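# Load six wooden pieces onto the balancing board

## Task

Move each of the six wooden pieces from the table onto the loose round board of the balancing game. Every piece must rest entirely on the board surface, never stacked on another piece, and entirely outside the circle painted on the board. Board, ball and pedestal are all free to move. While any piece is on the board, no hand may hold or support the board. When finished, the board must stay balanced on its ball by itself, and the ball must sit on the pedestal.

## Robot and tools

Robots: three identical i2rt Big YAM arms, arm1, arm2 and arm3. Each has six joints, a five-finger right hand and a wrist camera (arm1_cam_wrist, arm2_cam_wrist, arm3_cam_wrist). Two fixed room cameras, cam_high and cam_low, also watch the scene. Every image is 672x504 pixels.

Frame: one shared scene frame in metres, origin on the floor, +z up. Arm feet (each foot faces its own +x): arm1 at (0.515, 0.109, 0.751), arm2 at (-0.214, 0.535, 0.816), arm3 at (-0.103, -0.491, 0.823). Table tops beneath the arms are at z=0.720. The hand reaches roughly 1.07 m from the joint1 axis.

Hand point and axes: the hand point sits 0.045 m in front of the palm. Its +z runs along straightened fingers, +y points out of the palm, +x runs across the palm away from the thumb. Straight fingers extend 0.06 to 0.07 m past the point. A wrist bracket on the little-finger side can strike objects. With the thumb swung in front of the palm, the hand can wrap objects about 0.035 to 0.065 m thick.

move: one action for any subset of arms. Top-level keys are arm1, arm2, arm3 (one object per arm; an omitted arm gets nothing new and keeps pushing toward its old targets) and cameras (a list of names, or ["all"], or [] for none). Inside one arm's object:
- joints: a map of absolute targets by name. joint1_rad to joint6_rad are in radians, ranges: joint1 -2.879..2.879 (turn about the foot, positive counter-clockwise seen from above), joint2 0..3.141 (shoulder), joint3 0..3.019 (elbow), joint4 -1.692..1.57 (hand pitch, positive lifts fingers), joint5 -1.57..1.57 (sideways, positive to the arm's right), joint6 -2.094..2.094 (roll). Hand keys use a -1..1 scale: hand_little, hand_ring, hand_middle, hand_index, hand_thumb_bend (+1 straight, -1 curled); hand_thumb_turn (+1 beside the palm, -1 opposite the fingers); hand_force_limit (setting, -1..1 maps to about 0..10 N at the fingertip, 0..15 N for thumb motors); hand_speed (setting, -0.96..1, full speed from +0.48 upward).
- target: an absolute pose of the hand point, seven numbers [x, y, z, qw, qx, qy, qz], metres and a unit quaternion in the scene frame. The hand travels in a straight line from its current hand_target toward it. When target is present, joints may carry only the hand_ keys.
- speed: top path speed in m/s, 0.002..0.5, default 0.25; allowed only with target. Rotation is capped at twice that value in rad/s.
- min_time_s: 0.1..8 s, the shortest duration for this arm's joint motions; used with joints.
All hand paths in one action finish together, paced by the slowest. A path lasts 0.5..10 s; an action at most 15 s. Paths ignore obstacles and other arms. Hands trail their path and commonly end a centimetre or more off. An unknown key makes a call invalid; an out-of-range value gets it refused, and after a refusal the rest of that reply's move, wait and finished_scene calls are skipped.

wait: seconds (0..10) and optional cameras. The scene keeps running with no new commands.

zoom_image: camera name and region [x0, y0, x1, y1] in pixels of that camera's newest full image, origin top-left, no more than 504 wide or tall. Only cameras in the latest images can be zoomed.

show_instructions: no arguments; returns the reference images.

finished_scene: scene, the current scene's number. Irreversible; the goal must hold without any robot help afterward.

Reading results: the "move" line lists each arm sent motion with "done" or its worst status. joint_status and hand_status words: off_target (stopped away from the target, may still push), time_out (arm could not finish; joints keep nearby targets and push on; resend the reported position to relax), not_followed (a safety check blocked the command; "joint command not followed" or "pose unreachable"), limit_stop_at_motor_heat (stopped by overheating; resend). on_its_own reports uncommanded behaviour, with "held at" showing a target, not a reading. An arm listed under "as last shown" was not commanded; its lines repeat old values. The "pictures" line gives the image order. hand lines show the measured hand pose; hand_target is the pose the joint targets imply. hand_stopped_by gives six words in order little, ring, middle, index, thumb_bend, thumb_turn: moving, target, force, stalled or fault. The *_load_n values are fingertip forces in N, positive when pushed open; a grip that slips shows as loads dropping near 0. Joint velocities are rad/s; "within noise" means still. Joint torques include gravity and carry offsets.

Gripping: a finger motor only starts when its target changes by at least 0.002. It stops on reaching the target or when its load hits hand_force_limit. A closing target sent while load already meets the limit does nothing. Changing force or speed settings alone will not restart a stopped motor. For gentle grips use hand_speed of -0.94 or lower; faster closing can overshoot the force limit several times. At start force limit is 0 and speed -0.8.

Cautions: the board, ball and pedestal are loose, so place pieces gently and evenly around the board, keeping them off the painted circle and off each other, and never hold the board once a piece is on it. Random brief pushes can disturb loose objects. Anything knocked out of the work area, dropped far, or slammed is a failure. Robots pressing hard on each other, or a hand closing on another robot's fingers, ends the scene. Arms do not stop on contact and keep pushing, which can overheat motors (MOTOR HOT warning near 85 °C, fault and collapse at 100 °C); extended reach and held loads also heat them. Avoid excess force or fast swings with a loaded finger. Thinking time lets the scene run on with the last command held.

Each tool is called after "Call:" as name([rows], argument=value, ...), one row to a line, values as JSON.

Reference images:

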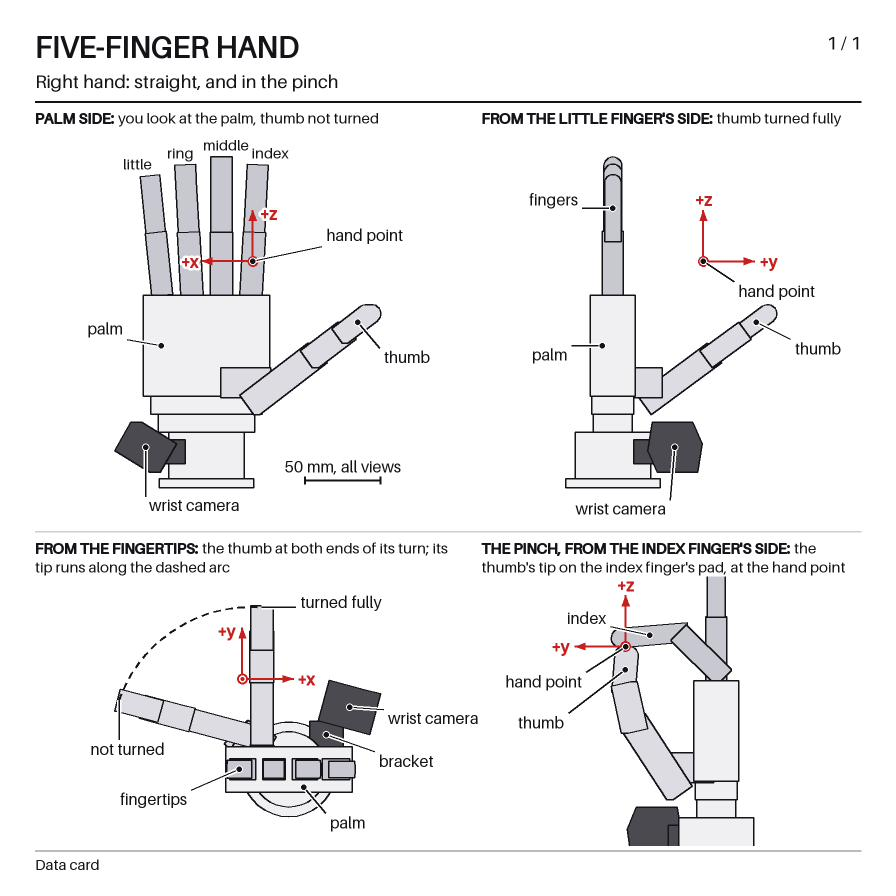

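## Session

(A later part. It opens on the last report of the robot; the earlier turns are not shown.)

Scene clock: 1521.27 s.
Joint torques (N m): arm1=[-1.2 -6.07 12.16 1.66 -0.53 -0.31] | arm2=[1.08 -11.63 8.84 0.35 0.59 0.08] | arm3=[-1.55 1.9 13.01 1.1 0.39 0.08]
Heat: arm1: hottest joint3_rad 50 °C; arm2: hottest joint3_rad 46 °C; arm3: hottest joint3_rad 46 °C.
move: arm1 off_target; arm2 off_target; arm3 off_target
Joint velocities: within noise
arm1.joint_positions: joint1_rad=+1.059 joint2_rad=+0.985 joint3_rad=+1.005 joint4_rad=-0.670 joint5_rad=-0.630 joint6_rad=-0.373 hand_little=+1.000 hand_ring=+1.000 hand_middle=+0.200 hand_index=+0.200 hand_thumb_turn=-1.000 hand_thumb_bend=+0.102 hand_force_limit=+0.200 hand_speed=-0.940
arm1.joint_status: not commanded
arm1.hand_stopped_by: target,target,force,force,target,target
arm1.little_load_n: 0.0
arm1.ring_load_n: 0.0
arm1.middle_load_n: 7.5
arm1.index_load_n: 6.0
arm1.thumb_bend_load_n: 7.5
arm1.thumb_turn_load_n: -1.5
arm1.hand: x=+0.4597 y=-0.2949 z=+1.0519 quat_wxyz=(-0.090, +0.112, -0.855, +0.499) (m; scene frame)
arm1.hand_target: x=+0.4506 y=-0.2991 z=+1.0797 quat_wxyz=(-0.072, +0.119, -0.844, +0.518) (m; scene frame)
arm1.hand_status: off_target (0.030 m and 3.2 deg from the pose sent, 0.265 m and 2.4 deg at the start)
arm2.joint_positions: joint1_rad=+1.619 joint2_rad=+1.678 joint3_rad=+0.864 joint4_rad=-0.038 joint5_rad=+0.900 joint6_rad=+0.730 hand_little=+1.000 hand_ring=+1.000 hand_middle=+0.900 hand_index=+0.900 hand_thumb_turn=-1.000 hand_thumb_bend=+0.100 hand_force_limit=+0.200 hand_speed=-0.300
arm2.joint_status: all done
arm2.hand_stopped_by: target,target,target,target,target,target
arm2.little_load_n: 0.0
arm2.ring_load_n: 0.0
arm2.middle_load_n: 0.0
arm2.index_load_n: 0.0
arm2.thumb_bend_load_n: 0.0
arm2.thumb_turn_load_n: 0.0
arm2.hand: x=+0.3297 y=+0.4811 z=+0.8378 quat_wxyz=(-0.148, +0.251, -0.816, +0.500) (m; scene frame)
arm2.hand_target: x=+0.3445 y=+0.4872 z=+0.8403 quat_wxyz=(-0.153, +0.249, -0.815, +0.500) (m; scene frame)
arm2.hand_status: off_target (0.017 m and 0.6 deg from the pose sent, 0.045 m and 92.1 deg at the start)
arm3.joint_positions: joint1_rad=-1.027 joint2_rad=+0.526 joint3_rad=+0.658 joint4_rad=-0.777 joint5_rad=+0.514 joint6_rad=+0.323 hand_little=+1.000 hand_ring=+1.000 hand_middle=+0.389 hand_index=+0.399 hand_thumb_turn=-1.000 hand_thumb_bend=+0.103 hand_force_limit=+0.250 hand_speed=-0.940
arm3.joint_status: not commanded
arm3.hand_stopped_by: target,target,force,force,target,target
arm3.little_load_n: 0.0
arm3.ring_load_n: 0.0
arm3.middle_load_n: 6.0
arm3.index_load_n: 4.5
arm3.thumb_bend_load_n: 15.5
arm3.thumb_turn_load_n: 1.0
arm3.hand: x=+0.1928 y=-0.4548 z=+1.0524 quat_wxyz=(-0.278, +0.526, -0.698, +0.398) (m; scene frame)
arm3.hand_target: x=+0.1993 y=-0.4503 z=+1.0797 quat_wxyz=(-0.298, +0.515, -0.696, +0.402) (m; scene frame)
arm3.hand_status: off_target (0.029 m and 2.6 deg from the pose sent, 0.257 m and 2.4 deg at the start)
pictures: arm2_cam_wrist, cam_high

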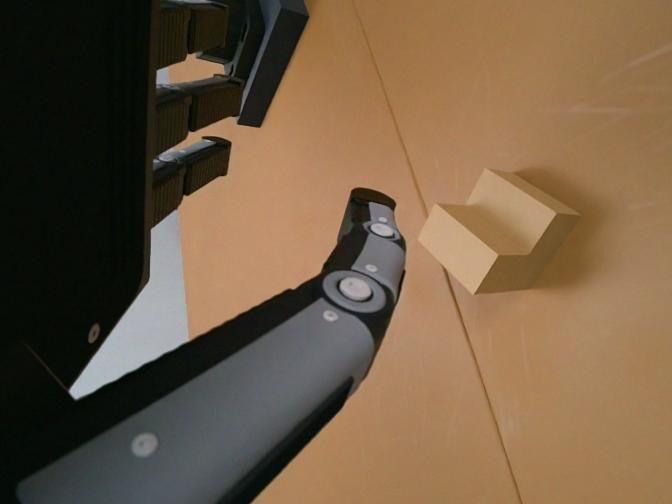

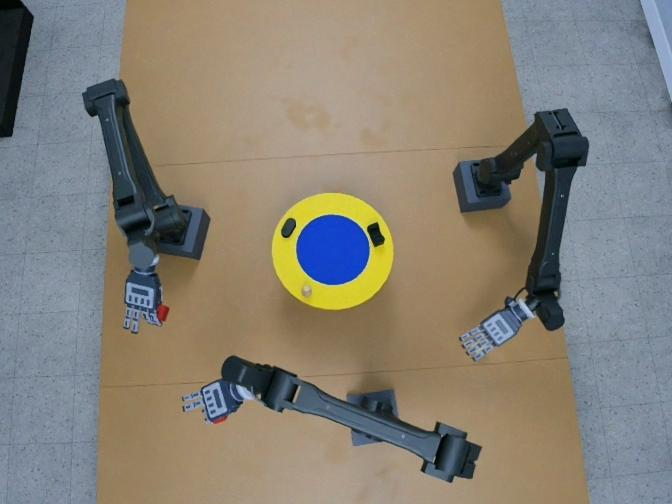

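Call:
move(arm2={"target": [0.357, 0.5072, 0.82, 0.1527, -0.2492, 0.8154, -0.4997], "speed": 0.1}, arm1={"target": [0.20, 0.11, 1.09, -0.3255, 0.5447, 0.6627, -0.3972], "speed": 0.18}, arm3={"target": [0.085, -0.23, 1.09, -0.4926, 0.853, 0.1505, -0.0869], "speed": 0.18}, cameras=["arm2_cam_wrist", "cam_high", "cam_low", "arm1_cam_wrist", "arm3_cam_wrist"])

Scene clock: 1552.90 s.
Joint torques (N m): arm1=[-1.03 -0.32 11.1 2.92 -0.21 -0.05] | arm2=[1.32 -12.28 8.57 0.31 0.61 0.07] | arm3=[-2.26 -4.37 12.03 0.12 -0.82 -0.12]
Heat: arm1: hottest joint3_rad 51 °C; arm2: hottest joint3_rad 48 °C; arm3: hottest joint3_rad 50 °C.
move: arm1 off_target; arm2 off_target; arm3 off_target
Joint velocities: within noise
arm1.joint_positions: joint1_rad=-0.371 joint2_rad=+0.642 joint3_rad=+0.900 joint4_rad=-0.860 joint5_rad=-0.438 joint6_rad=-0.269 hand_little=+1.000 hand_ring=+1.000 hand_middle=+0.200 hand_index=+0.200 hand_thumb_turn=-1.000 hand_thumb_bend=+0.102 hand_force_limit=+0.200 hand_speed=-0.940
arm1.joint_status: not commanded
arm1.hand_stopped_by: target,target,force,force,target,target
arm1.little_load_n: 0.0
arm1.ring_load_n: 0.0
arm1.middle_load_n: 7.5
arm1.index_load_n: 6.0
arm1.thumb_bend_load_n: 7.5
arm1.thumb_turn_load_n: -1.5
arm1.hand: x=+0.2081 y=+0.1039 z=+1.0667 quat_wxyz=(+0.304, -0.548, -0.676, +0.389) (m; scene frame)
arm1.hand_target: x=+0.2010 y=+0.1097 z=+1.0897 quat_wxyz=(+0.325, -0.545, -0.663, +0.397) (m; scene frame)
arm1.hand_status: off_target (0.025 m and 3.1 deg from the pose sent, 0.482 m and 95.2 deg at the start)
arm2.joint_positions: joint1_rad=+1.657 joint2_rad=+1.748 joint3_rad=+0.904 joint4_rad=-0.046 joint5_rad=+0.926 joint6_rad=+0.781 hand_little=+1.000 hand_ring=+1.000 hand_middle=+0.900 hand_index=+0.900 hand_thumb_turn=-1.000 hand_thumb_bend=+0.100 hand_force_limit=+0.200 hand_speed=-0.300
arm2.joint_status: not commanded
arm2.hand_stopped_by: target,target,target,target,target,target
arm2.little_load_n: 0.0
arm2.ring_load_n: 0.0
arm2.middle_load_n: 0.0
arm2.index_load_n: 0.0
arm2.thumb_bend_load_n: 0.0
arm2.thumb_turn_load_n: 0.0
arm2.hand: x=+0.3422 y=+0.4993 z=+0.8194 quat_wxyz=(-0.148, +0.249, -0.816, +0.500) (m; scene frame)
arm2.hand_target: x=+0.3563 y=+0.5072 z=+0.8201 quat_wxyz=(-0.153, +0.249, -0.815, +0.500) (m; scene frame)
arm2.hand_status: off_target (0.017 m and 0.6 deg from the pose sent, 0.042 m and 0.6 deg at the start)
arm3.joint_positions: joint1_rad=-0.840 joint2_rad=+1.059 joint3_rad=+0.998 joint4_rad=-1.298 joint5_rad=-1.024 joint6_rad=-1.277 hand_little=+1.000 hand_ring=+1.000 hand_middle=+0.389 hand_index=+0.399 hand_thumb_turn=-1.000 hand_thumb_bend=+0.103 hand_force_limit=+0.250 hand_speed=-0.940
arm3.joint_status: not commanded
arm3.hand_stopped_by: target,target,force,force,target,target
arm3.little_load_n: -0.5
arm3.ring_load_n: 0.0
arm3.middle_load_n: 6.0
arm3.index_load_n: 4.5
arm3.thumb_bend_load_n: 15.5
arm3.thumb_turn_load_n: 1.0
arm3.hand: x=+0.0765 y=-0.2367 z=+1.0709 quat_wxyz=(-0.485, +0.858, +0.134, -0.103) (m; scene frame)
arm3.hand_target: x=+0.0843 y=-0.2305 z=+1.0898 quat_wxyz=(-0.493, +0.853, +0.150, -0.087) (m; scene frame)
arm3.hand_status: off_target (0.022 m and 2.8 deg from the pose sent, 0.252 m and 127.0 deg at the start)
pictures: arm1_cam_wrist, arm2_cam_wrist, arm3_cam_wrist, cam_high, cam_low

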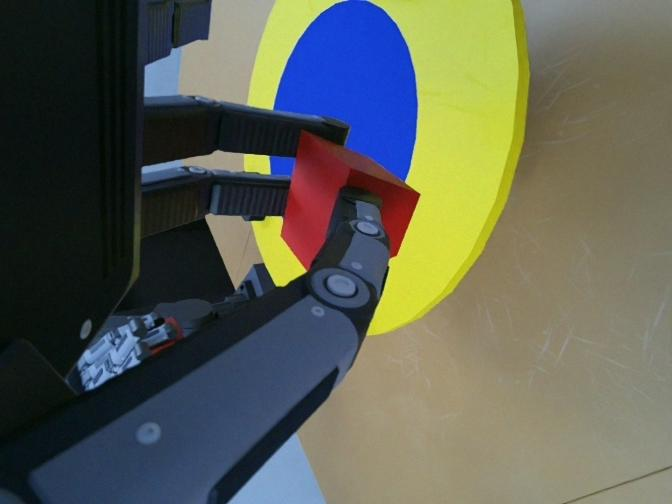

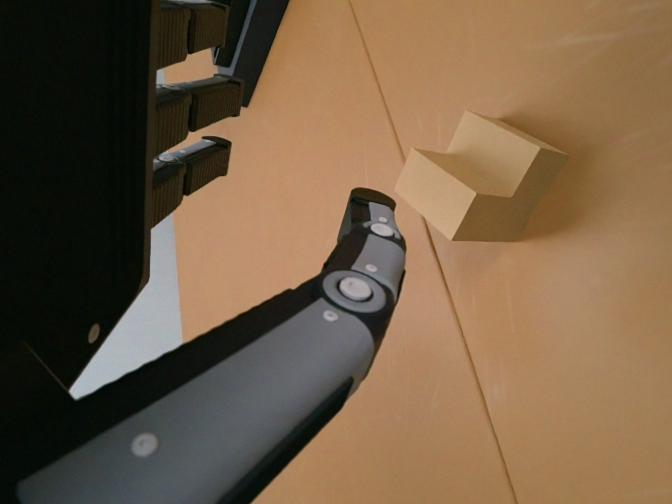

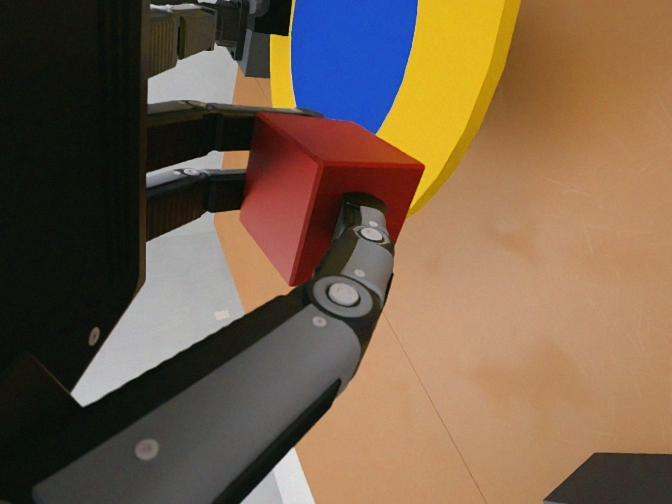

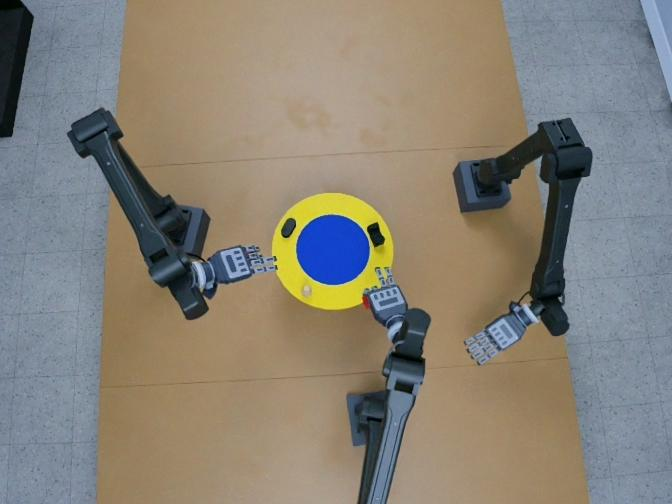

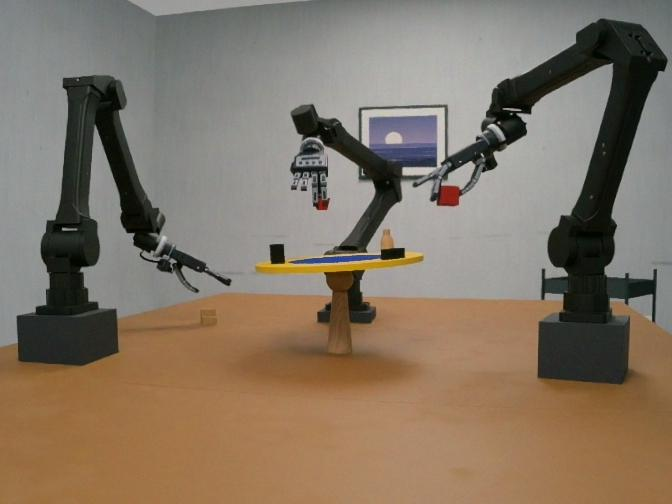

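Call:
move(arm2={"target": [0.357, 0.5078, 0.747, 0.1527, -0.2492, 0.8154, -0.4997], "speed": 0.08}, cameras=["arm2_cam_wrist"])

Scene clock: 1570.60 s.
Joint torques (N m): arm1=[-1.03 -0.26 11.11 2.91 -0.21 -0.05] | arm2=[1.26 -13.8 6.08 1.58 0.62 0.07] | arm3=[-1.2 -4.78 11.96 0.14 -0.78 -0.11]
Heat: arm1: hottest joint3_rad 52 °C; arm2: hottest joint3_rad 48 °C; arm3: hottest joint3_rad 52 °C.
move: arm2 off_target
Joint velocities: within noise
arm1, arm3: as last shown
arm1.thumb_turn_load_n: -1.0
arm1.hand_target: x=+0.2010 y=+0.1098 z=+1.0897 quat_wxyz=(+0.325, -0.545, -0.663, +0.397) (m; scene frame)
arm2.joint_positions: joint1_rad=+1.661 joint2_rad=+1.925 joint3_rad=+0.904 joint4_rad=+0.109 joint5_rad=+0.929 joint6_rad=+0.787 hand_little=+1.000 hand_ring=+1.000 hand_middle=+0.900 hand_index=+0.900 hand_thumb_turn=-1.000 hand_thumb_bend=+0.100 hand_force_limit=+0.200 hand_speed=-0.300
arm2.joint_status: not commanded
arm2.hand_stopped_by: target,target,target,target,target,target
arm2.little_load_n: 0.0
arm2.ring_load_n: 0.0
arm2.middle_load_n: 0.0
arm2.index_load_n: 0.0
arm2.thumb_bend_load_n: 0.0
arm2.thumb_turn_load_n: 0.0
arm2.hand: x=+0.3451 y=+0.5003 z=+0.7474 quat_wxyz=(-0.140, +0.253, -0.817, +0.499) (m; scene frame)
arm2.hand_target: x=+0.3565 y=+0.5079 z=+0.7472 quat_wxyz=(-0.153, +0.249, -0.815, +0.500) (m; scene frame)
arm2.hand_status: off_target (0.014 m and 1.5 deg from the pose sent, 0.074 m and 0.6 deg at the start)
arm3.little_load_n: 0.0
arm3.hand: x=+0.0765 y=-0.2367 z=+1.0709 quat_wxyz=(-0.485, +0.858, +0.135, -0.103) (m; scene frame)
pictures: arm2_cam_wrist

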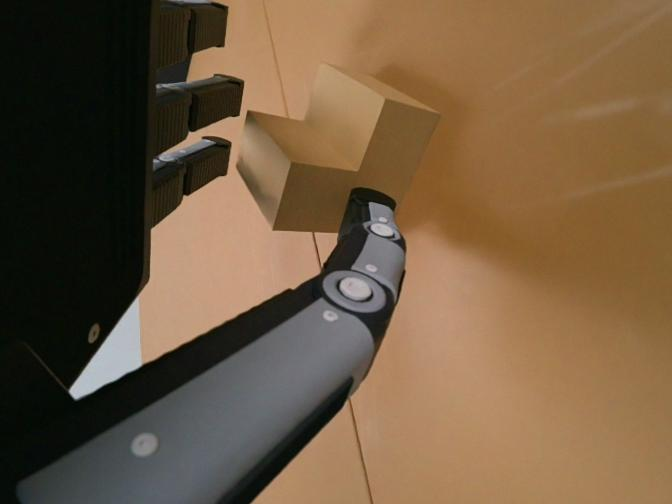

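Call:
move(arm2={"joints": {"hand_index": 0.0, "hand_middle": 0.0, "hand_force_limit": 0.2, "hand_speed": -0.94}}, cameras=["arm2_cam_wrist"])

Scene clock: 1596.93 s.
Joint torques (N m): arm1=[-1.08 -0.26 11.11 2.91 -0.21 -0.05] | arm2=[1.26 -13.8 6.08 1.43 0.43 0.06] | arm3=[-1.85 -3.6 11.79 0.27 -0.83 -0.12]
Heat: arm1: hottest joint3_rad 53 °C; arm2: hottest joint3_rad 45 °C; arm3: hottest joint3_rad 54 °C.
move: arm2 off_target
Joint velocities: within noise
arm1, arm3: as last shown
arm1.thumb_turn_load_n: -1.5
arm2.joint_positions: joint1_rad=+1.661 joint2_rad=+1.925 joint3_rad=+0.904 joint4_rad=+0.112 joint5_rad=+0.934 joint6_rad=+0.788 hand_little=+1.000 hand_ring=+1.000 hand_middle=+0.450 hand_index=+0.416 hand_thumb_turn=-1.000 hand_thumb_bend=+0.103 hand_force_limit=+0.200 hand_speed=-0.940
arm2.joint_status: hand_middle off_target (ended at +0.450, target +0.000); hand_index off_target (ended at +0.416, target +0.000); the others done
arm2.hand_stopped_by: target,target,force,force,target,target
arm2.little_load_n: 0.0
arm2.ring_load_n: 0.0
arm2.middle_load_n: 3.0
arm2.index_load_n: 6.0
arm2.thumb_bend_load_n: 13.0
arm2.thumb_turn_load_n: 0.5
arm2.hand: x=+0.3455 y=+0.4995 z=+0.7483 quat_wxyz=(-0.141, +0.251, -0.816, +0.501) (m; scene frame)
arm2.hand_target: x=+0.3566 y=+0.5079 z=+0.7472 quat_wxyz=(-0.153, +0.249, -0.816, +0.500) (m; scene frame)
arm2.hand_status: not commanded
arm3.index_load_n: 4.0
arm3.thumb_bend_load_n: 16.0
pictures: arm2_cam_wrist

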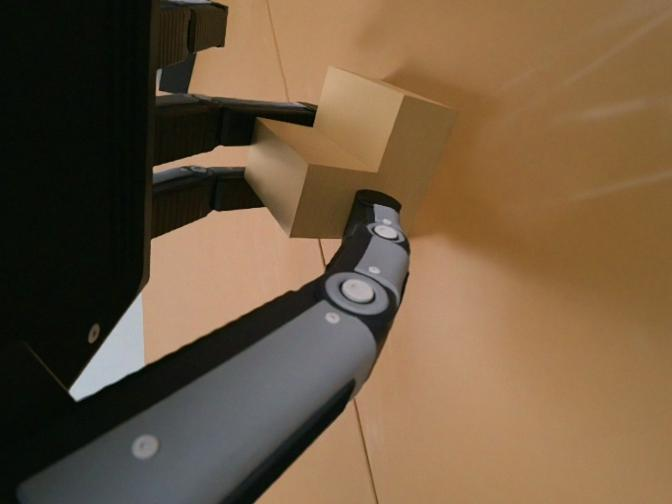

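Call:
move(arm2={"target": [0.357, 0.5078, 0.88, 0.1527, -0.2492, 0.8154, -0.4997], "speed": 0.12}, cameras=["arm2_cam_wrist"])

Scene clock: 1602.63 s.
Joint torques (N m): arm1=[-1.03 -0.32 11.11 2.91 -0.21 -0.05] | arm2=[0.91 -13.92 9.21 0.31 0.49 -0.02] | arm3=[-1.73 -4.25 12.07 0.16 -0.81 -0.13]
Heat: arm1: hottest joint3_rad 53 °C; arm2: hottest joint3_rad 45 °C; arm3: hottest joint3_rad 54 °C.
move: arm2 off_target
Joint velocities: within noise
arm1, arm3: as last shown
arm1.middle_load_n: 7.0
arm2.joint_positions: joint1_rad=+1.661 joint2_rad=+1.659 joint3_rad=+0.952 joint4_rad=-0.209 joint5_rad=+0.929 joint6_rad=+0.788 hand_little=+1.000 hand_ring=+1.000 hand_middle=+0.450 hand_index=+0.416 hand_thumb_turn=-1.000 hand_thumb_bend=+0.103 hand_force_limit=+0.200 hand_speed=-0.940
arm2.joint_status: not commanded
arm2.hand_stopped_by: target,target,force,force,target,target
arm2.little_load_n: 0.0
arm2.ring_load_n: 0.0
arm2.middle_load_n: 2.5
arm2.index_load_n: 5.5
arm2.thumb_bend_load_n: 13.5
arm2.thumb_turn_load_n: 1.0
arm2.hand: x=+0.3412 y=+0.5015 z=+0.8641 quat_wxyz=(-0.138, +0.254, -0.817, +0.499) (m; scene frame)
arm2.hand_target: x=+0.3563 y=+0.5078 z=+0.8803 quat_wxyz=(-0.153, +0.249, -0.815, +0.500) (m; scene frame)
arm2.hand_status: off_target (0.023 m and 1.7 deg from the pose sent, 0.132 m and 1.4 deg at the start)
arm3.thumb_bend_load_n: 15.5
pictures: arm2_cam_wrist

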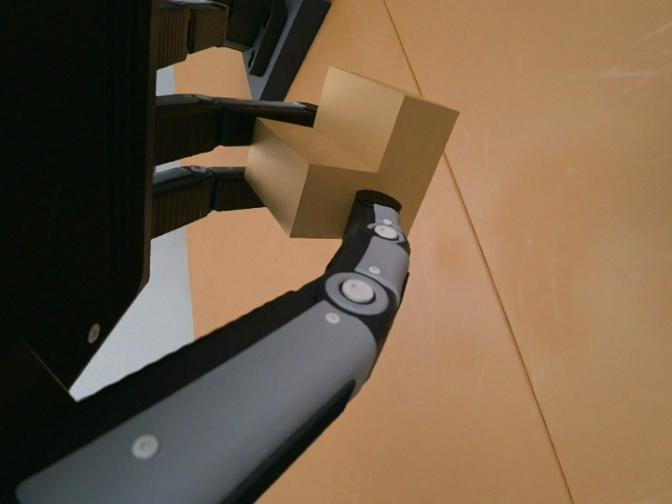

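Call:
move(arm2={"target": [0.357, 0.5078, 1.09, 0.1527, -0.2492, 0.8154, -0.4997], "speed": 0.2})

Call:
move(arm2={"target": [-0.07, 0.14, 1.09, 0.1782, -0.2908, 0.8018, -0.4914], "speed": 0.2}, cameras=["arm2_cam_wrist", "cam_high", "cam_low"])

Scene clock: 1631.47 s.
Joint torques (N m): arm1=[-1.03 -0.32 11.1 2.91 -0.21 -0.05] | arm2=[0.26 -12.75 11.54 0.25 0.51 -0.07] | arm3=[-1.49 -4.19 11.75 0.21 -0.83 -0.11]
Heat: arm1: hottest joint3_rad 53 °C; arm2: hottest joint3_rad 46 °C; arm3: hottest joint3_rad 55 °C.
move: arm2 off_target
Joint velocities: within noise
arm1, arm3: as last shown
arm1.middle_load_n: 7.5
arm2.joint_positions: joint1_rad=+1.661 joint2_rad=+1.441 joint3_rad=+1.294 joint4_rad=-0.764 joint5_rad=+0.924 joint6_rad=+0.783 hand_little=+1.000 hand_ring=+1.000 hand_middle=+0.450 hand_index=+0.416 hand_thumb_turn=-1.000 hand_thumb_bend=+0.103 hand_force_limit=+0.200 hand_speed=-0.940
arm2.joint_status: not commanded
arm2.hand_stopped_by: target,target,force,force,target,target
arm2.little_load_n: 0.0
arm2.ring_load_n: 0.0
arm2.middle_load_n: 2.5
arm2.index_load_n: 5.5
arm2.thumb_bend_load_n: 13.5
arm2.thumb_turn_load_n: 1.5
arm2.hand: x=+0.3475 y=+0.5065 z=+1.0692 quat_wxyz=(-0.140, +0.256, -0.817, +0.498) (m; scene frame)
arm2.hand_target: x=+0.3562 y=+0.5078 z=+1.0901 quat_wxyz=(-0.153, +0.249, -0.815, +0.500) (m; scene frame)
arm2.hand_status: off_target (0.023 m and 1.7 deg from the pose sent, 0.227 m and 1.8 deg at the start)
arm3.ring_load_n: -0.5
arm3.index_load_n: 4.5
pictures: none

Scene clock: 1635.07 s.
Joint torques (N m): arm1=[-1.03 -0.26 11.11 2.91 -0.21 -0.05] | arm2=[0.67 -5.71 12.96 1.81 -0.35 -0.11] | arm3=[-1.73 -4.01 11.89 -0.01 -0.81 -0.18]
Heat: arm1: hottest joint3_rad 54 °C; arm2: hottest joint3_rad 46 °C; arm3: hottest joint3_rad 55 °C.
move: arm2 off_target
Joint velocities: within noise
arm1, arm3: as last shown
arm2.joint_positions: joint1_rad=+0.023 joint2_rad=+0.971 joint3_rad=+0.837 joint4_rad=-0.498 joint5_rad=-0.535 joint6_rad=-0.295 hand_little=+1.000 hand_ring=+1.000 hand_middle=+0.450 hand_index=+0.416 hand_thumb_turn=-1.000 hand_thumb_bend=+0.103 hand_force_limit=+0.200 hand_speed=-0.940
arm2.joint_status: not commanded
arm2.hand_stopped_by: target,target,force,force,target,target
arm2.little_load_n: -0.5
arm2.ring_load_n: -0.5
arm2.middle_load_n: 2.5
arm2.index_load_n: 5.5
arm2.thumb_bend_load_n: 13.5
arm2.thumb_turn_load_n: 1.0
arm2.hand: x=-0.0724 y=+0.1566 z=+1.0593 quat_wxyz=(-0.185, +0.282, -0.819, +0.465) (m; scene frame)
arm2.hand_target: x=-0.0705 y=+0.1418 z=+1.0900 quat_wxyz=(-0.178, +0.291, -0.801, +0.491) (m; scene frame)
arm2.hand_status: off_target (0.035 m and 3.8 deg from the pose sent, 0.556 m and 6.2 deg at the start)
arm3.ring_load_n: 0.0
arm3.thumb_bend_load_n: 16.0
pictures: arm2_cam_wrist, cam_high, cam_low

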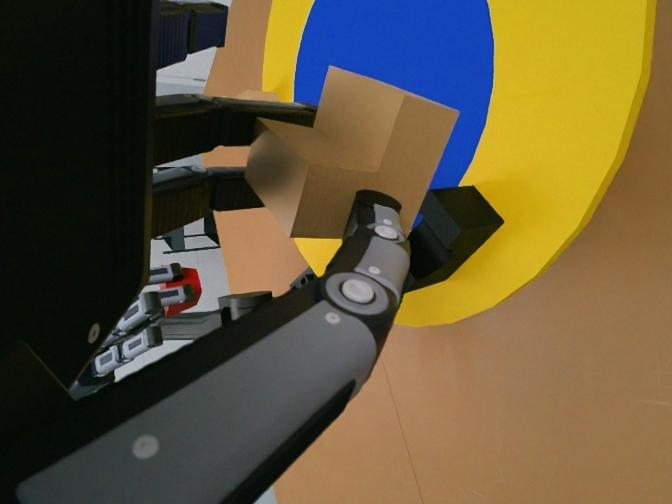

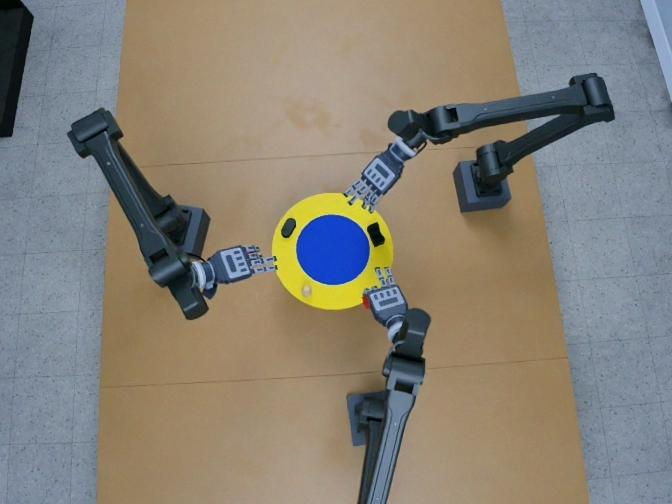

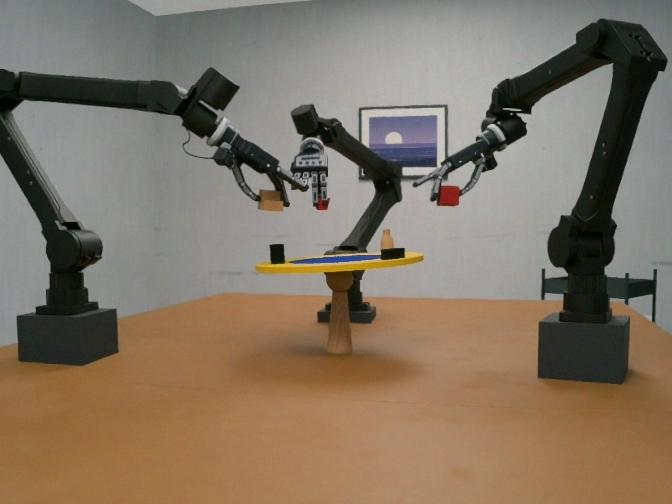

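Call:
move(arm1={"target": [0.1541, 0.109, 1.0, -0.3255, 0.5447, 0.6627, -0.3972], "speed": 0.12}, arm2={"target": [-0.073, 0.113, 1.0, 0.1782, -0.2908, 0.8018, -0.4914], "speed": 0.12}, arm3={"target": [0.0802, -0.1203, 1.0, -0.4926, 0.853, 0.1505, -0.0869], "speed": 0.12}, cameras=["all"])

Scene clock: 1663.20 s.
Joint torques (N m): arm1=[1.32 -2.08 8.73 2.99 -0.14 -0.05] | arm2=[-0.44 -6.95 7.53 2.32 -0.34 -0.11] | arm3=[-2.55 -6.01 8.42 1.59 -0.52 0.09]
Heat: arm1: hottest joint3_rad 54 °C; arm2: hottest joint3_rad 52 °C; arm3: hottest joint3_rad 55 °C.
move: arm1 done; arm2 done; arm3 done
Joint velocities: within noise
arm1.joint_positions: joint1_rad=-0.338 joint2_rad=+0.739 joint3_rad=+0.728 joint4_rad=-0.543 joint5_rad=-0.386 joint6_rad=-0.234 hand_little=+1.000 hand_ring=+1.000 hand_middle=+0.200 hand_index=+0.200 hand_thumb_turn=-1.000 hand_thumb_bend=+0.102 hand_force_limit=+0.200 hand_speed=-0.940
arm1.joint_status: not commanded
arm1.hand_stopped_by: target,target,force,force,target,target
arm1.little_load_n: 0.0
arm1.ring_load_n: 0.0
arm1.middle_load_n: 7.5
arm1.index_load_n: 6.0
arm1.thumb_bend_load_n: 7.5
arm1.thumb_turn_load_n: -1.5
arm1.hand: x=+0.1583 y=+0.1141 z=+0.9959 quat_wxyz=(+0.323, -0.549, -0.665, +0.390) (m; scene frame)
arm1.hand_target: x=+0.1543 y=+0.1091 z=+0.9999 quat_wxyz=(+0.325, -0.545, -0.663, +0.397) (m; scene frame)
arm1.hand_status: done (0.008 m and 1.0 deg from the pose sent, 0.086 m and 3.0 deg at the start)
arm2.joint_positions: joint1_rad=+0.021 joint2_rad=+1.111 joint3_rad=+0.754 joint4_rad=-0.220 joint5_rad=-0.547 joint6_rad=-0.304 hand_little=+1.000 hand_ring=+1.000 hand_middle=+0.450 hand_index=+0.416 hand_thumb_turn=-1.000 hand_thumb_bend=+0.103 hand_force_limit=+0.200 hand_speed=-0.940
arm2.joint_status: not commanded
arm2.hand_stopped_by: target,target,force,force,target,target
arm2.little_load_n: 0.0
arm2.ring_load_n: 0.0
arm2.middle_load_n: 2.5
arm2.index_load_n: 5.5
arm2.thumb_bend_load_n: 13.5
arm2.thumb_turn_load_n: 1.0
arm2.hand: x=-0.0686 y=+0.1162 z=+1.0051 quat_wxyz=(-0.182, +0.291, -0.802, +0.489) (m; scene frame)
arm2.hand_target: x=-0.0730 y=+0.1132 z=+1.0000 quat_wxyz=(-0.178, +0.291, -0.802, +0.491) (m; scene frame)
arm2.hand_status: done (0.007 m and 0.5 deg from the pose sent, 0.074 m and 3.8 deg at the start)
arm3.joint_positions: joint1_rad=-0.560 joint2_rad=+1.220 joint3_rad=+0.886 joint4_rad=-0.644 joint5_rad=-0.908 joint6_rad=-0.852 hand_little=+1.000 hand_ring=+1.000 hand_middle=+0.389 hand_index=+0.399 hand_thumb_turn=-1.000 hand_thumb_bend=+0.103 hand_force_limit=+0.250 hand_speed=-0.940
arm3.joint_status: not commanded
arm3.hand_stopped_by: target,target,force,force,target,target
arm3.little_load_n: 0.0
arm3.ring_load_n: 0.0
arm3.middle_load_n: 6.0
arm3.index_load_n: 4.0
arm3.thumb_bend_load_n: 15.5
arm3.thumb_turn_load_n: 1.0
arm3.hand: x=+0.0779 y=-0.1252 z=+0.9938 quat_wxyz=(-0.486, +0.856, +0.148, -0.094) (m; scene frame)
arm3.hand_target: x=+0.0801 y=-0.1204 z=+1.0001 quat_wxyz=(-0.492, +0.853, +0.151, -0.087) (m; scene frame)
arm3.hand_status: done (0.008 m and 1.1 deg from the pose sent, 0.136 m and 2.8 deg at the start)
pictures: arm1_cam_wrist, arm2_cam_wrist, arm3_cam_wrist, cam_high, cam_low

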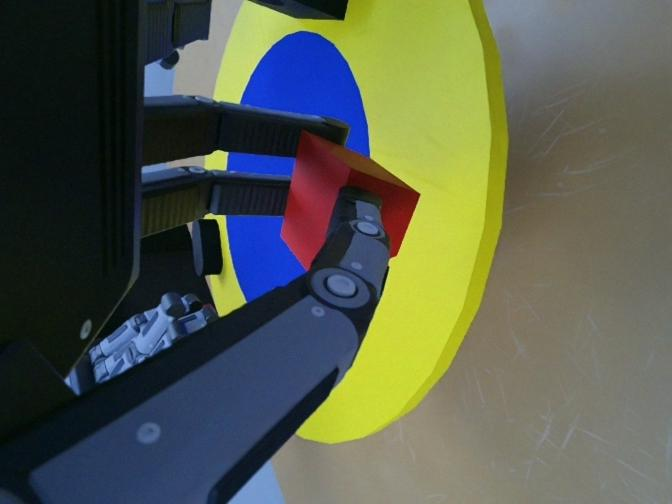

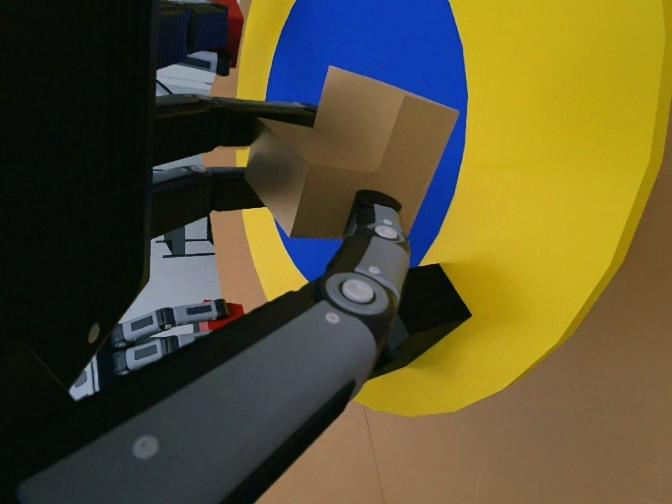

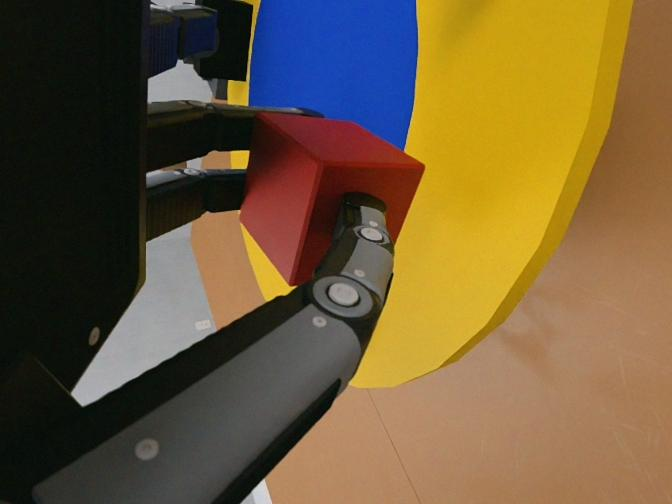

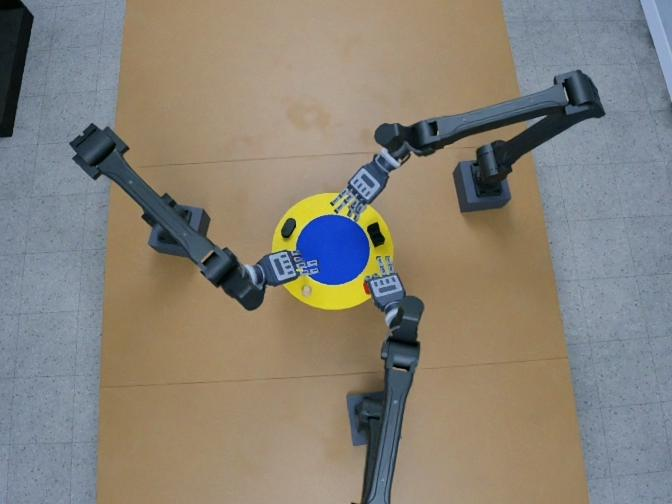

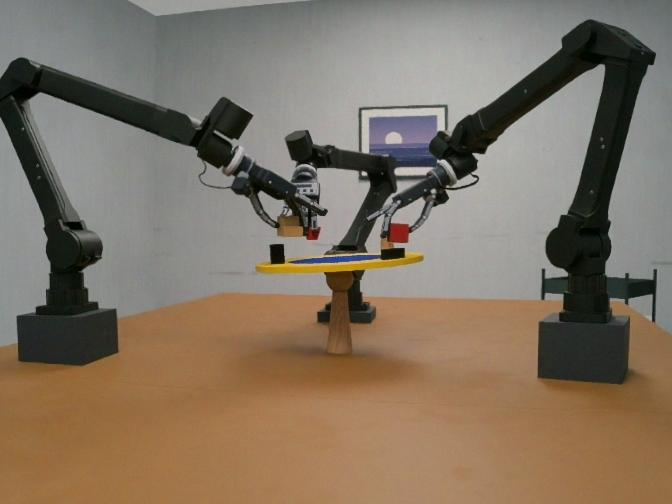

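Call:
move(arm1={"target": [0.1569, 0.098, 0.966, -0.3255, 0.5447, 0.6627, -0.3972], "speed": 0.06}, arm2={"target": [-0.0793, 0.1248, 0.95, 0.1782, -0.2908, 0.8018, -0.4914], "speed": 0.06}, arm3={"target": [0.074, -0.1224, 0.978, -0.4926, 0.853, 0.1505, -0.0869], "speed": 0.06}, cameras=["all"])

Call:
zoom_image(camera="cam_low", region=[240, 190, 440, 300])

Scene clock: 1677.37 s.
Joint torques (N m): arm1=[1.32 -2.78 8.57 3 -0.11 -0.05] | arm2=[-0.38 -6.53 7.05 2.32 -0.35 -0.11] | arm3=[-2.08 -6.36 8.14 1.74 -0.54 0.03]
Heat: arm1: hottest joint3_rad 54 °C; arm2: hottest joint3_rad 50 °C; arm3: hottest joint3_rad 52 °C.
move: arm1 done; arm2 done; arm3 done
Joint velocities: within noise
arm1.joint_positions: joint1_rad=-0.295 joint2_rad=+0.736 joint3_rad=+0.635 joint4_rad=-0.452 joint5_rad=-0.349 joint6_rad=-0.211 hand_little=+1.000 hand_ring=+1.000 hand_middle=+0.200 hand_index=+0.200 hand_thumb_turn=-1.000 hand_thumb_bend=+0.102 hand_force_limit=+0.200 hand_speed=-0.940
arm1.joint_status: not commanded
arm1.hand_stopped_by: target,target,force,force,target,target
arm1.little_load_n: 0.0
arm1.ring_load_n: 0.0
arm1.middle_load_n: 7.5
arm1.index_load_n: 6.0
arm1.thumb_bend_load_n: 7.5
arm1.thumb_turn_load_n: -1.5
arm1.hand: x=+0.1598 y=+0.1034 z=+0.9599 quat_wxyz=(+0.320, -0.551, -0.666, +0.388) (m; scene frame)
arm1.hand_target: x=+0.1571 y=+0.0981 z=+0.9661 quat_wxyz=(+0.325, -0.545, -0.663, +0.397) (m; scene frame)
arm1.hand_status: done (0.009 m and 1.4 deg from the pose sent, 0.034 m and 1.0 deg at the start)
arm2.joint_positions: joint1_rad=+0.005 joint2_rad=+1.143 joint3_rad=+0.635 joint4_rad=-0.072 joint5_rad=-0.560 joint6_rad=-0.315 hand_little=+1.000 hand_ring=+1.000 hand_middle=+0.450 hand_index=+0.416 hand_thumb_turn=-1.000 hand_thumb_bend=+0.103 hand_force_limit=+0.200 hand_speed=-0.940
arm2.joint_status: not commanded
arm2.hand_stopped_by: target,target,force,force,target,target
arm2.little_load_n: 0.0
arm2.ring_load_n: 0.0
arm2.middle_load_n: 2.5
arm2.index_load_n: 5.5
arm2.thumb_bend_load_n: 14.0
arm2.thumb_turn_load_n: 1.0
arm2.hand: x=-0.0750 y=+0.1270 z=+0.9561 quat_wxyz=(-0.181, +0.291, -0.801, +0.490) (m; scene frame)
arm2.hand_target: x=-0.0793 y=+0.1249 z=+0.9502 quat_wxyz=(-0.178, +0.291, -0.802, +0.491) (m; scene frame)
arm2.hand_status: done (0.008 m and 0.4 deg from the pose sent, 0.057 m and 0.5 deg at the start)
arm3.joint_positions: joint1_rad=-0.557 joint2_rad=+1.220 joint3_rad=+0.829 joint4_rad=-0.572 joint5_rad=-0.904 joint6_rad=-0.841 hand_little=+1.000 hand_ring=+1.000 hand_middle=+0.389 hand_index=+0.399 hand_thumb_turn=-1.000 hand_thumb_bend=+0.103 hand_force_limit=+0.250 hand_speed=-0.940
arm3.joint_status: not commanded
arm3.hand_stopped_by: target,target,force,force,target,target
arm3.little_load_n: 0.0
arm3.ring_load_n: 0.0
arm3.middle_load_n: 6.0
arm3.index_load_n: 4.5
arm3.thumb_bend_load_n: 15.5
arm3.thumb_turn_load_n: 0.5
arm3.hand: x=+0.0733 y=-0.1281 z=+0.9744 quat_wxyz=(-0.488, +0.856, +0.147, -0.090) (m; scene frame)
arm3.hand_target: x=+0.0739 y=-0.1225 z=+0.9781 quat_wxyz=(-0.493, +0.853, +0.151, -0.087) (m; scene frame)
arm3.hand_status: done (0.007 m and 0.8 deg from the pose sent, 0.017 m and 1.1 deg at the start)
pictures: arm1_cam_wrist, arm2_cam_wrist, arm3_cam_wrist, cam_high, cam_low

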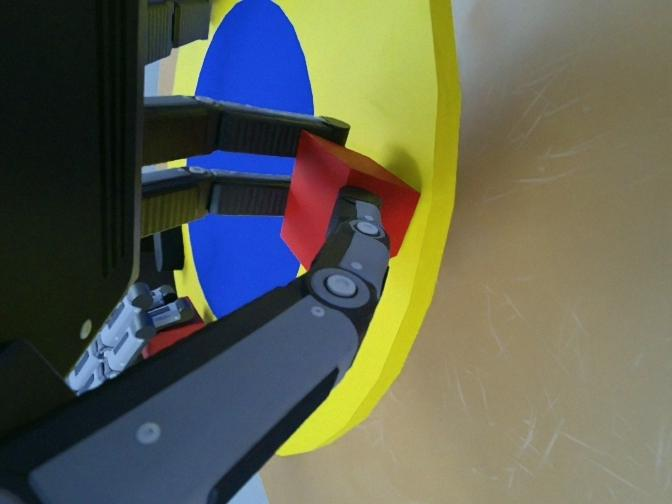

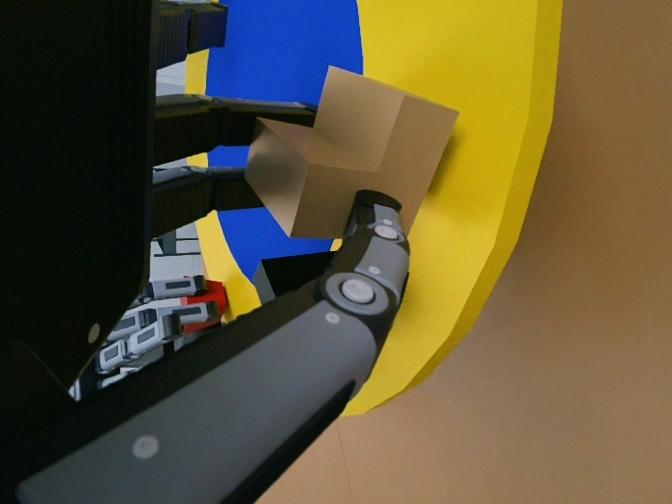

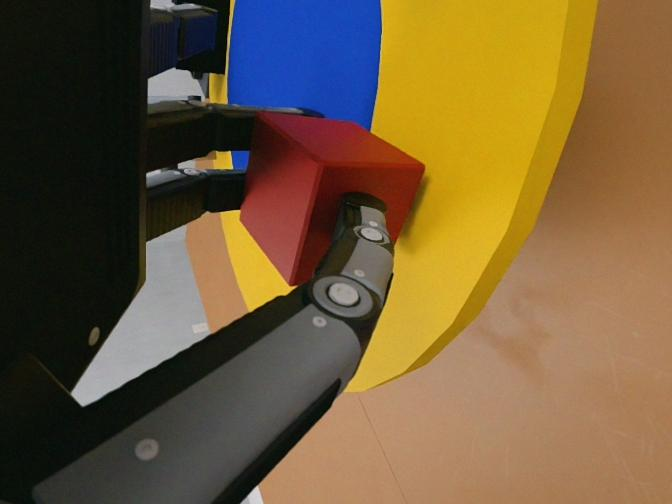

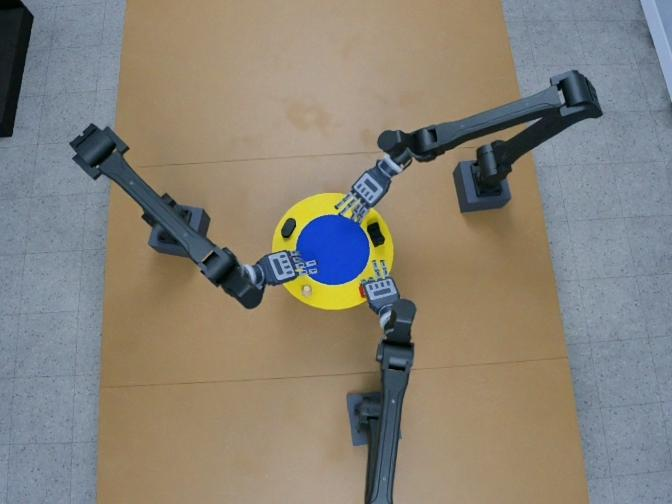

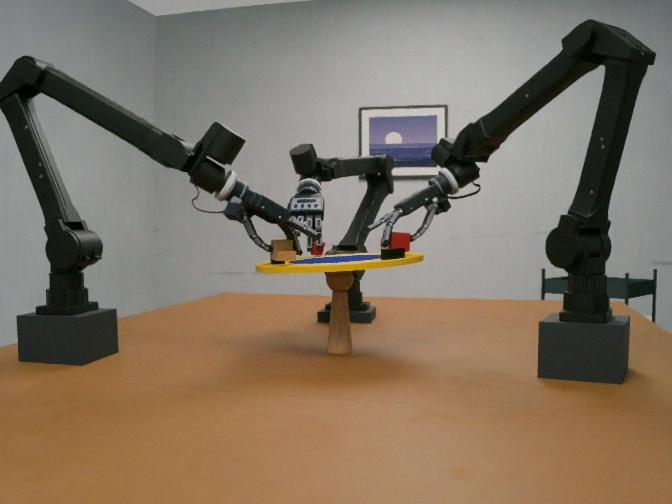

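Scaled by 2.520 from the camera's 672x504 image, which has a finer 960x720 frame.

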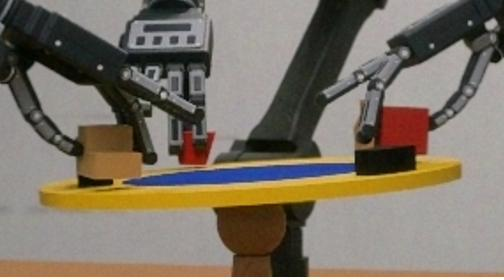

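Call:
move(arm1={"target": [0.158, 0.098, 0.961, -0.3255, 0.5447, 0.6627, -0.3972], "speed": 0.04}, arm2={"target": [-0.0793, 0.1256, 0.935, 0.1782, -0.2908, 0.8018, -0.4914], "speed": 0.04}, arm3={"target": [0.073, -0.1217, 0.969, -0.4926, 0.853, 0.1505, -0.0869], "speed": 0.04}, cameras=["cam_low"])

Call:
zoom_image(camera="cam_low", region=[250, 225, 350, 285])

Call:
zoom_image(camera="cam_low", region=[340, 225, 440, 285])

Scene clock: 1686.87 s.
Joint torques (N m): arm1=[1.26 -2.67 8.31 2.95 -0.14 -0.06] | arm2=[-0.38 -6.24 6.57 2.25 -0.27 -0.11] | arm3=[-1.08 -6.53 7.88 1.32 -0.51 0.07]
Heat: arm1: hottest joint3_rad 52 °C; arm2: hottest joint3_rad 49 °C; arm3: hottest joint3_rad 51 °C.
move: arm1 done; arm2 off_target; arm3 done
Joint velocities: within noise
arm1.joint_positions: joint1_rad=-0.295 joint2_rad=+0.733 joint3_rad=+0.625 joint4_rad=-0.439 joint5_rad=-0.349 joint6_rad=-0.210 hand_little=+1.000 hand_ring=+1.000 hand_middle=+0.200 hand_index=+0.200 hand_thumb_turn=-1.000 hand_thumb_bend=+0.102 hand_force_limit=+0.200 hand_speed=-0.940
arm1.joint_status: not commanded
arm1.hand_stopped_by: target,target,force,force,target,target
arm1.little_load_n: 0.0
arm1.ring_load_n: 0.0
arm1.middle_load_n: 7.5
arm1.index_load_n: 6.0
arm1.thumb_bend_load_n: 7.5
arm1.thumb_turn_load_n: -1.5
arm1.hand: x=+0.1598 y=+0.1034 z=+0.9577 quat_wxyz=(+0.323, -0.549, -0.665, +0.390) (m; scene frame)
arm1.hand_target: x=+0.1581 y=+0.0981 z=+0.9610 quat_wxyz=(+0.325, -0.545, -0.663, +0.397) (m; scene frame)
arm1.hand_status: done (0.007 m and 1.1 deg from the pose sent, 0.006 m and 1.4 deg at the start)
arm2.joint_positions: joint1_rad=+0.005 joint2_rad=+1.162 joint3_rad=+0.612 joint4_rad=-0.018 joint5_rad=-0.562 joint6_rad=-0.315 hand_little=+1.000 hand_ring=+1.000 hand_middle=+0.450 hand_index=+0.416 hand_thumb_turn=-1.000 hand_thumb_bend=+0.103 hand_force_limit=+0.200 hand_speed=-0.940
arm2.joint_status: not commanded
arm2.hand_stopped_by: target,target,force,force,target,target
arm2.little_load_n: 0.0
arm2.ring_load_n: 0.0
arm2.middle_load_n: 3.0
arm2.index_load_n: 5.5
arm2.thumb_bend_load_n: 13.5
arm2.thumb_turn_load_n: 1.0
arm2.hand: x=-0.0747 y=+0.1258 z=+0.9457 quat_wxyz=(-0.181, +0.292, -0.798, +0.495) (m; scene frame)
arm2.hand_target: x=-0.0793 y=+0.1259 z=+0.9353 quat_wxyz=(-0.178, +0.291, -0.802, +0.491) (m; scene frame)
arm2.hand_status: off_target (0.012 m and 0.6 deg from the pose sent, 0.022 m and 0.4 deg at the start)
arm3.joint_positions: joint1_rad=-0.554 joint2_rad=+1.224 joint3_rad=+0.814 joint4_rad=-0.540 joint5_rad=-0.903 joint6_rad=-0.837 hand_little=+1.000 hand_ring=+1.000 hand_middle=+0.389 hand_index=+0.399 hand_thumb_turn=-1.000 hand_thumb_bend=+0.103 hand_force_limit=+0.250 hand_speed=-0.940
arm3.joint_status: not commanded
arm3.hand_stopped_by: target,target,force,force,target,target
arm3.little_load_n: 0.0
arm3.ring_load_n: 0.0
arm3.middle_load_n: 6.0
arm3.index_load_n: 4.5
arm3.thumb_bend_load_n: 15.5
arm3.thumb_turn_load_n: 1.0
arm3.hand: x=+0.0731 y=-0.1266 z=+0.9688 quat_wxyz=(-0.491, +0.854, +0.149, -0.087) (m; scene frame)
arm3.hand_target: x=+0.0729 y=-0.1217 z=+0.9691 quat_wxyz=(-0.492, +0.853, +0.151, -0.087) (m; scene frame)
arm3.hand_status: done (0.005 m and 0.3 deg from the pose sent, 0.008 m and 0.8 deg at the start)
pictures: cam_low

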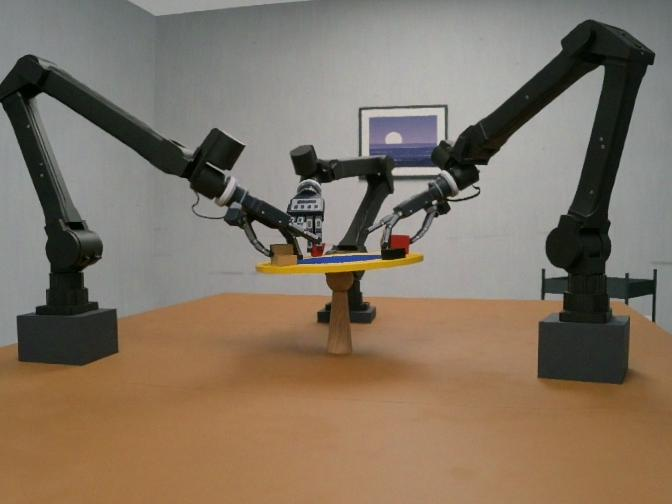

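Scaled by 5.040 from the camera's 672x504 image, which has a finer 960x720 frame.

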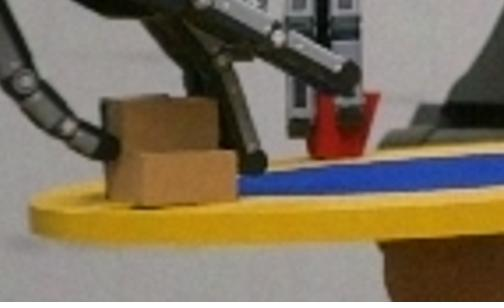

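Scaled by 5.040 from the camera's 672x504 image, which has a finer 960x720 frame.

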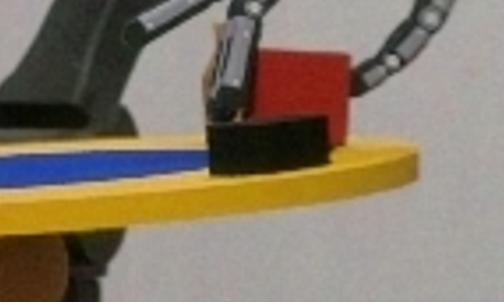

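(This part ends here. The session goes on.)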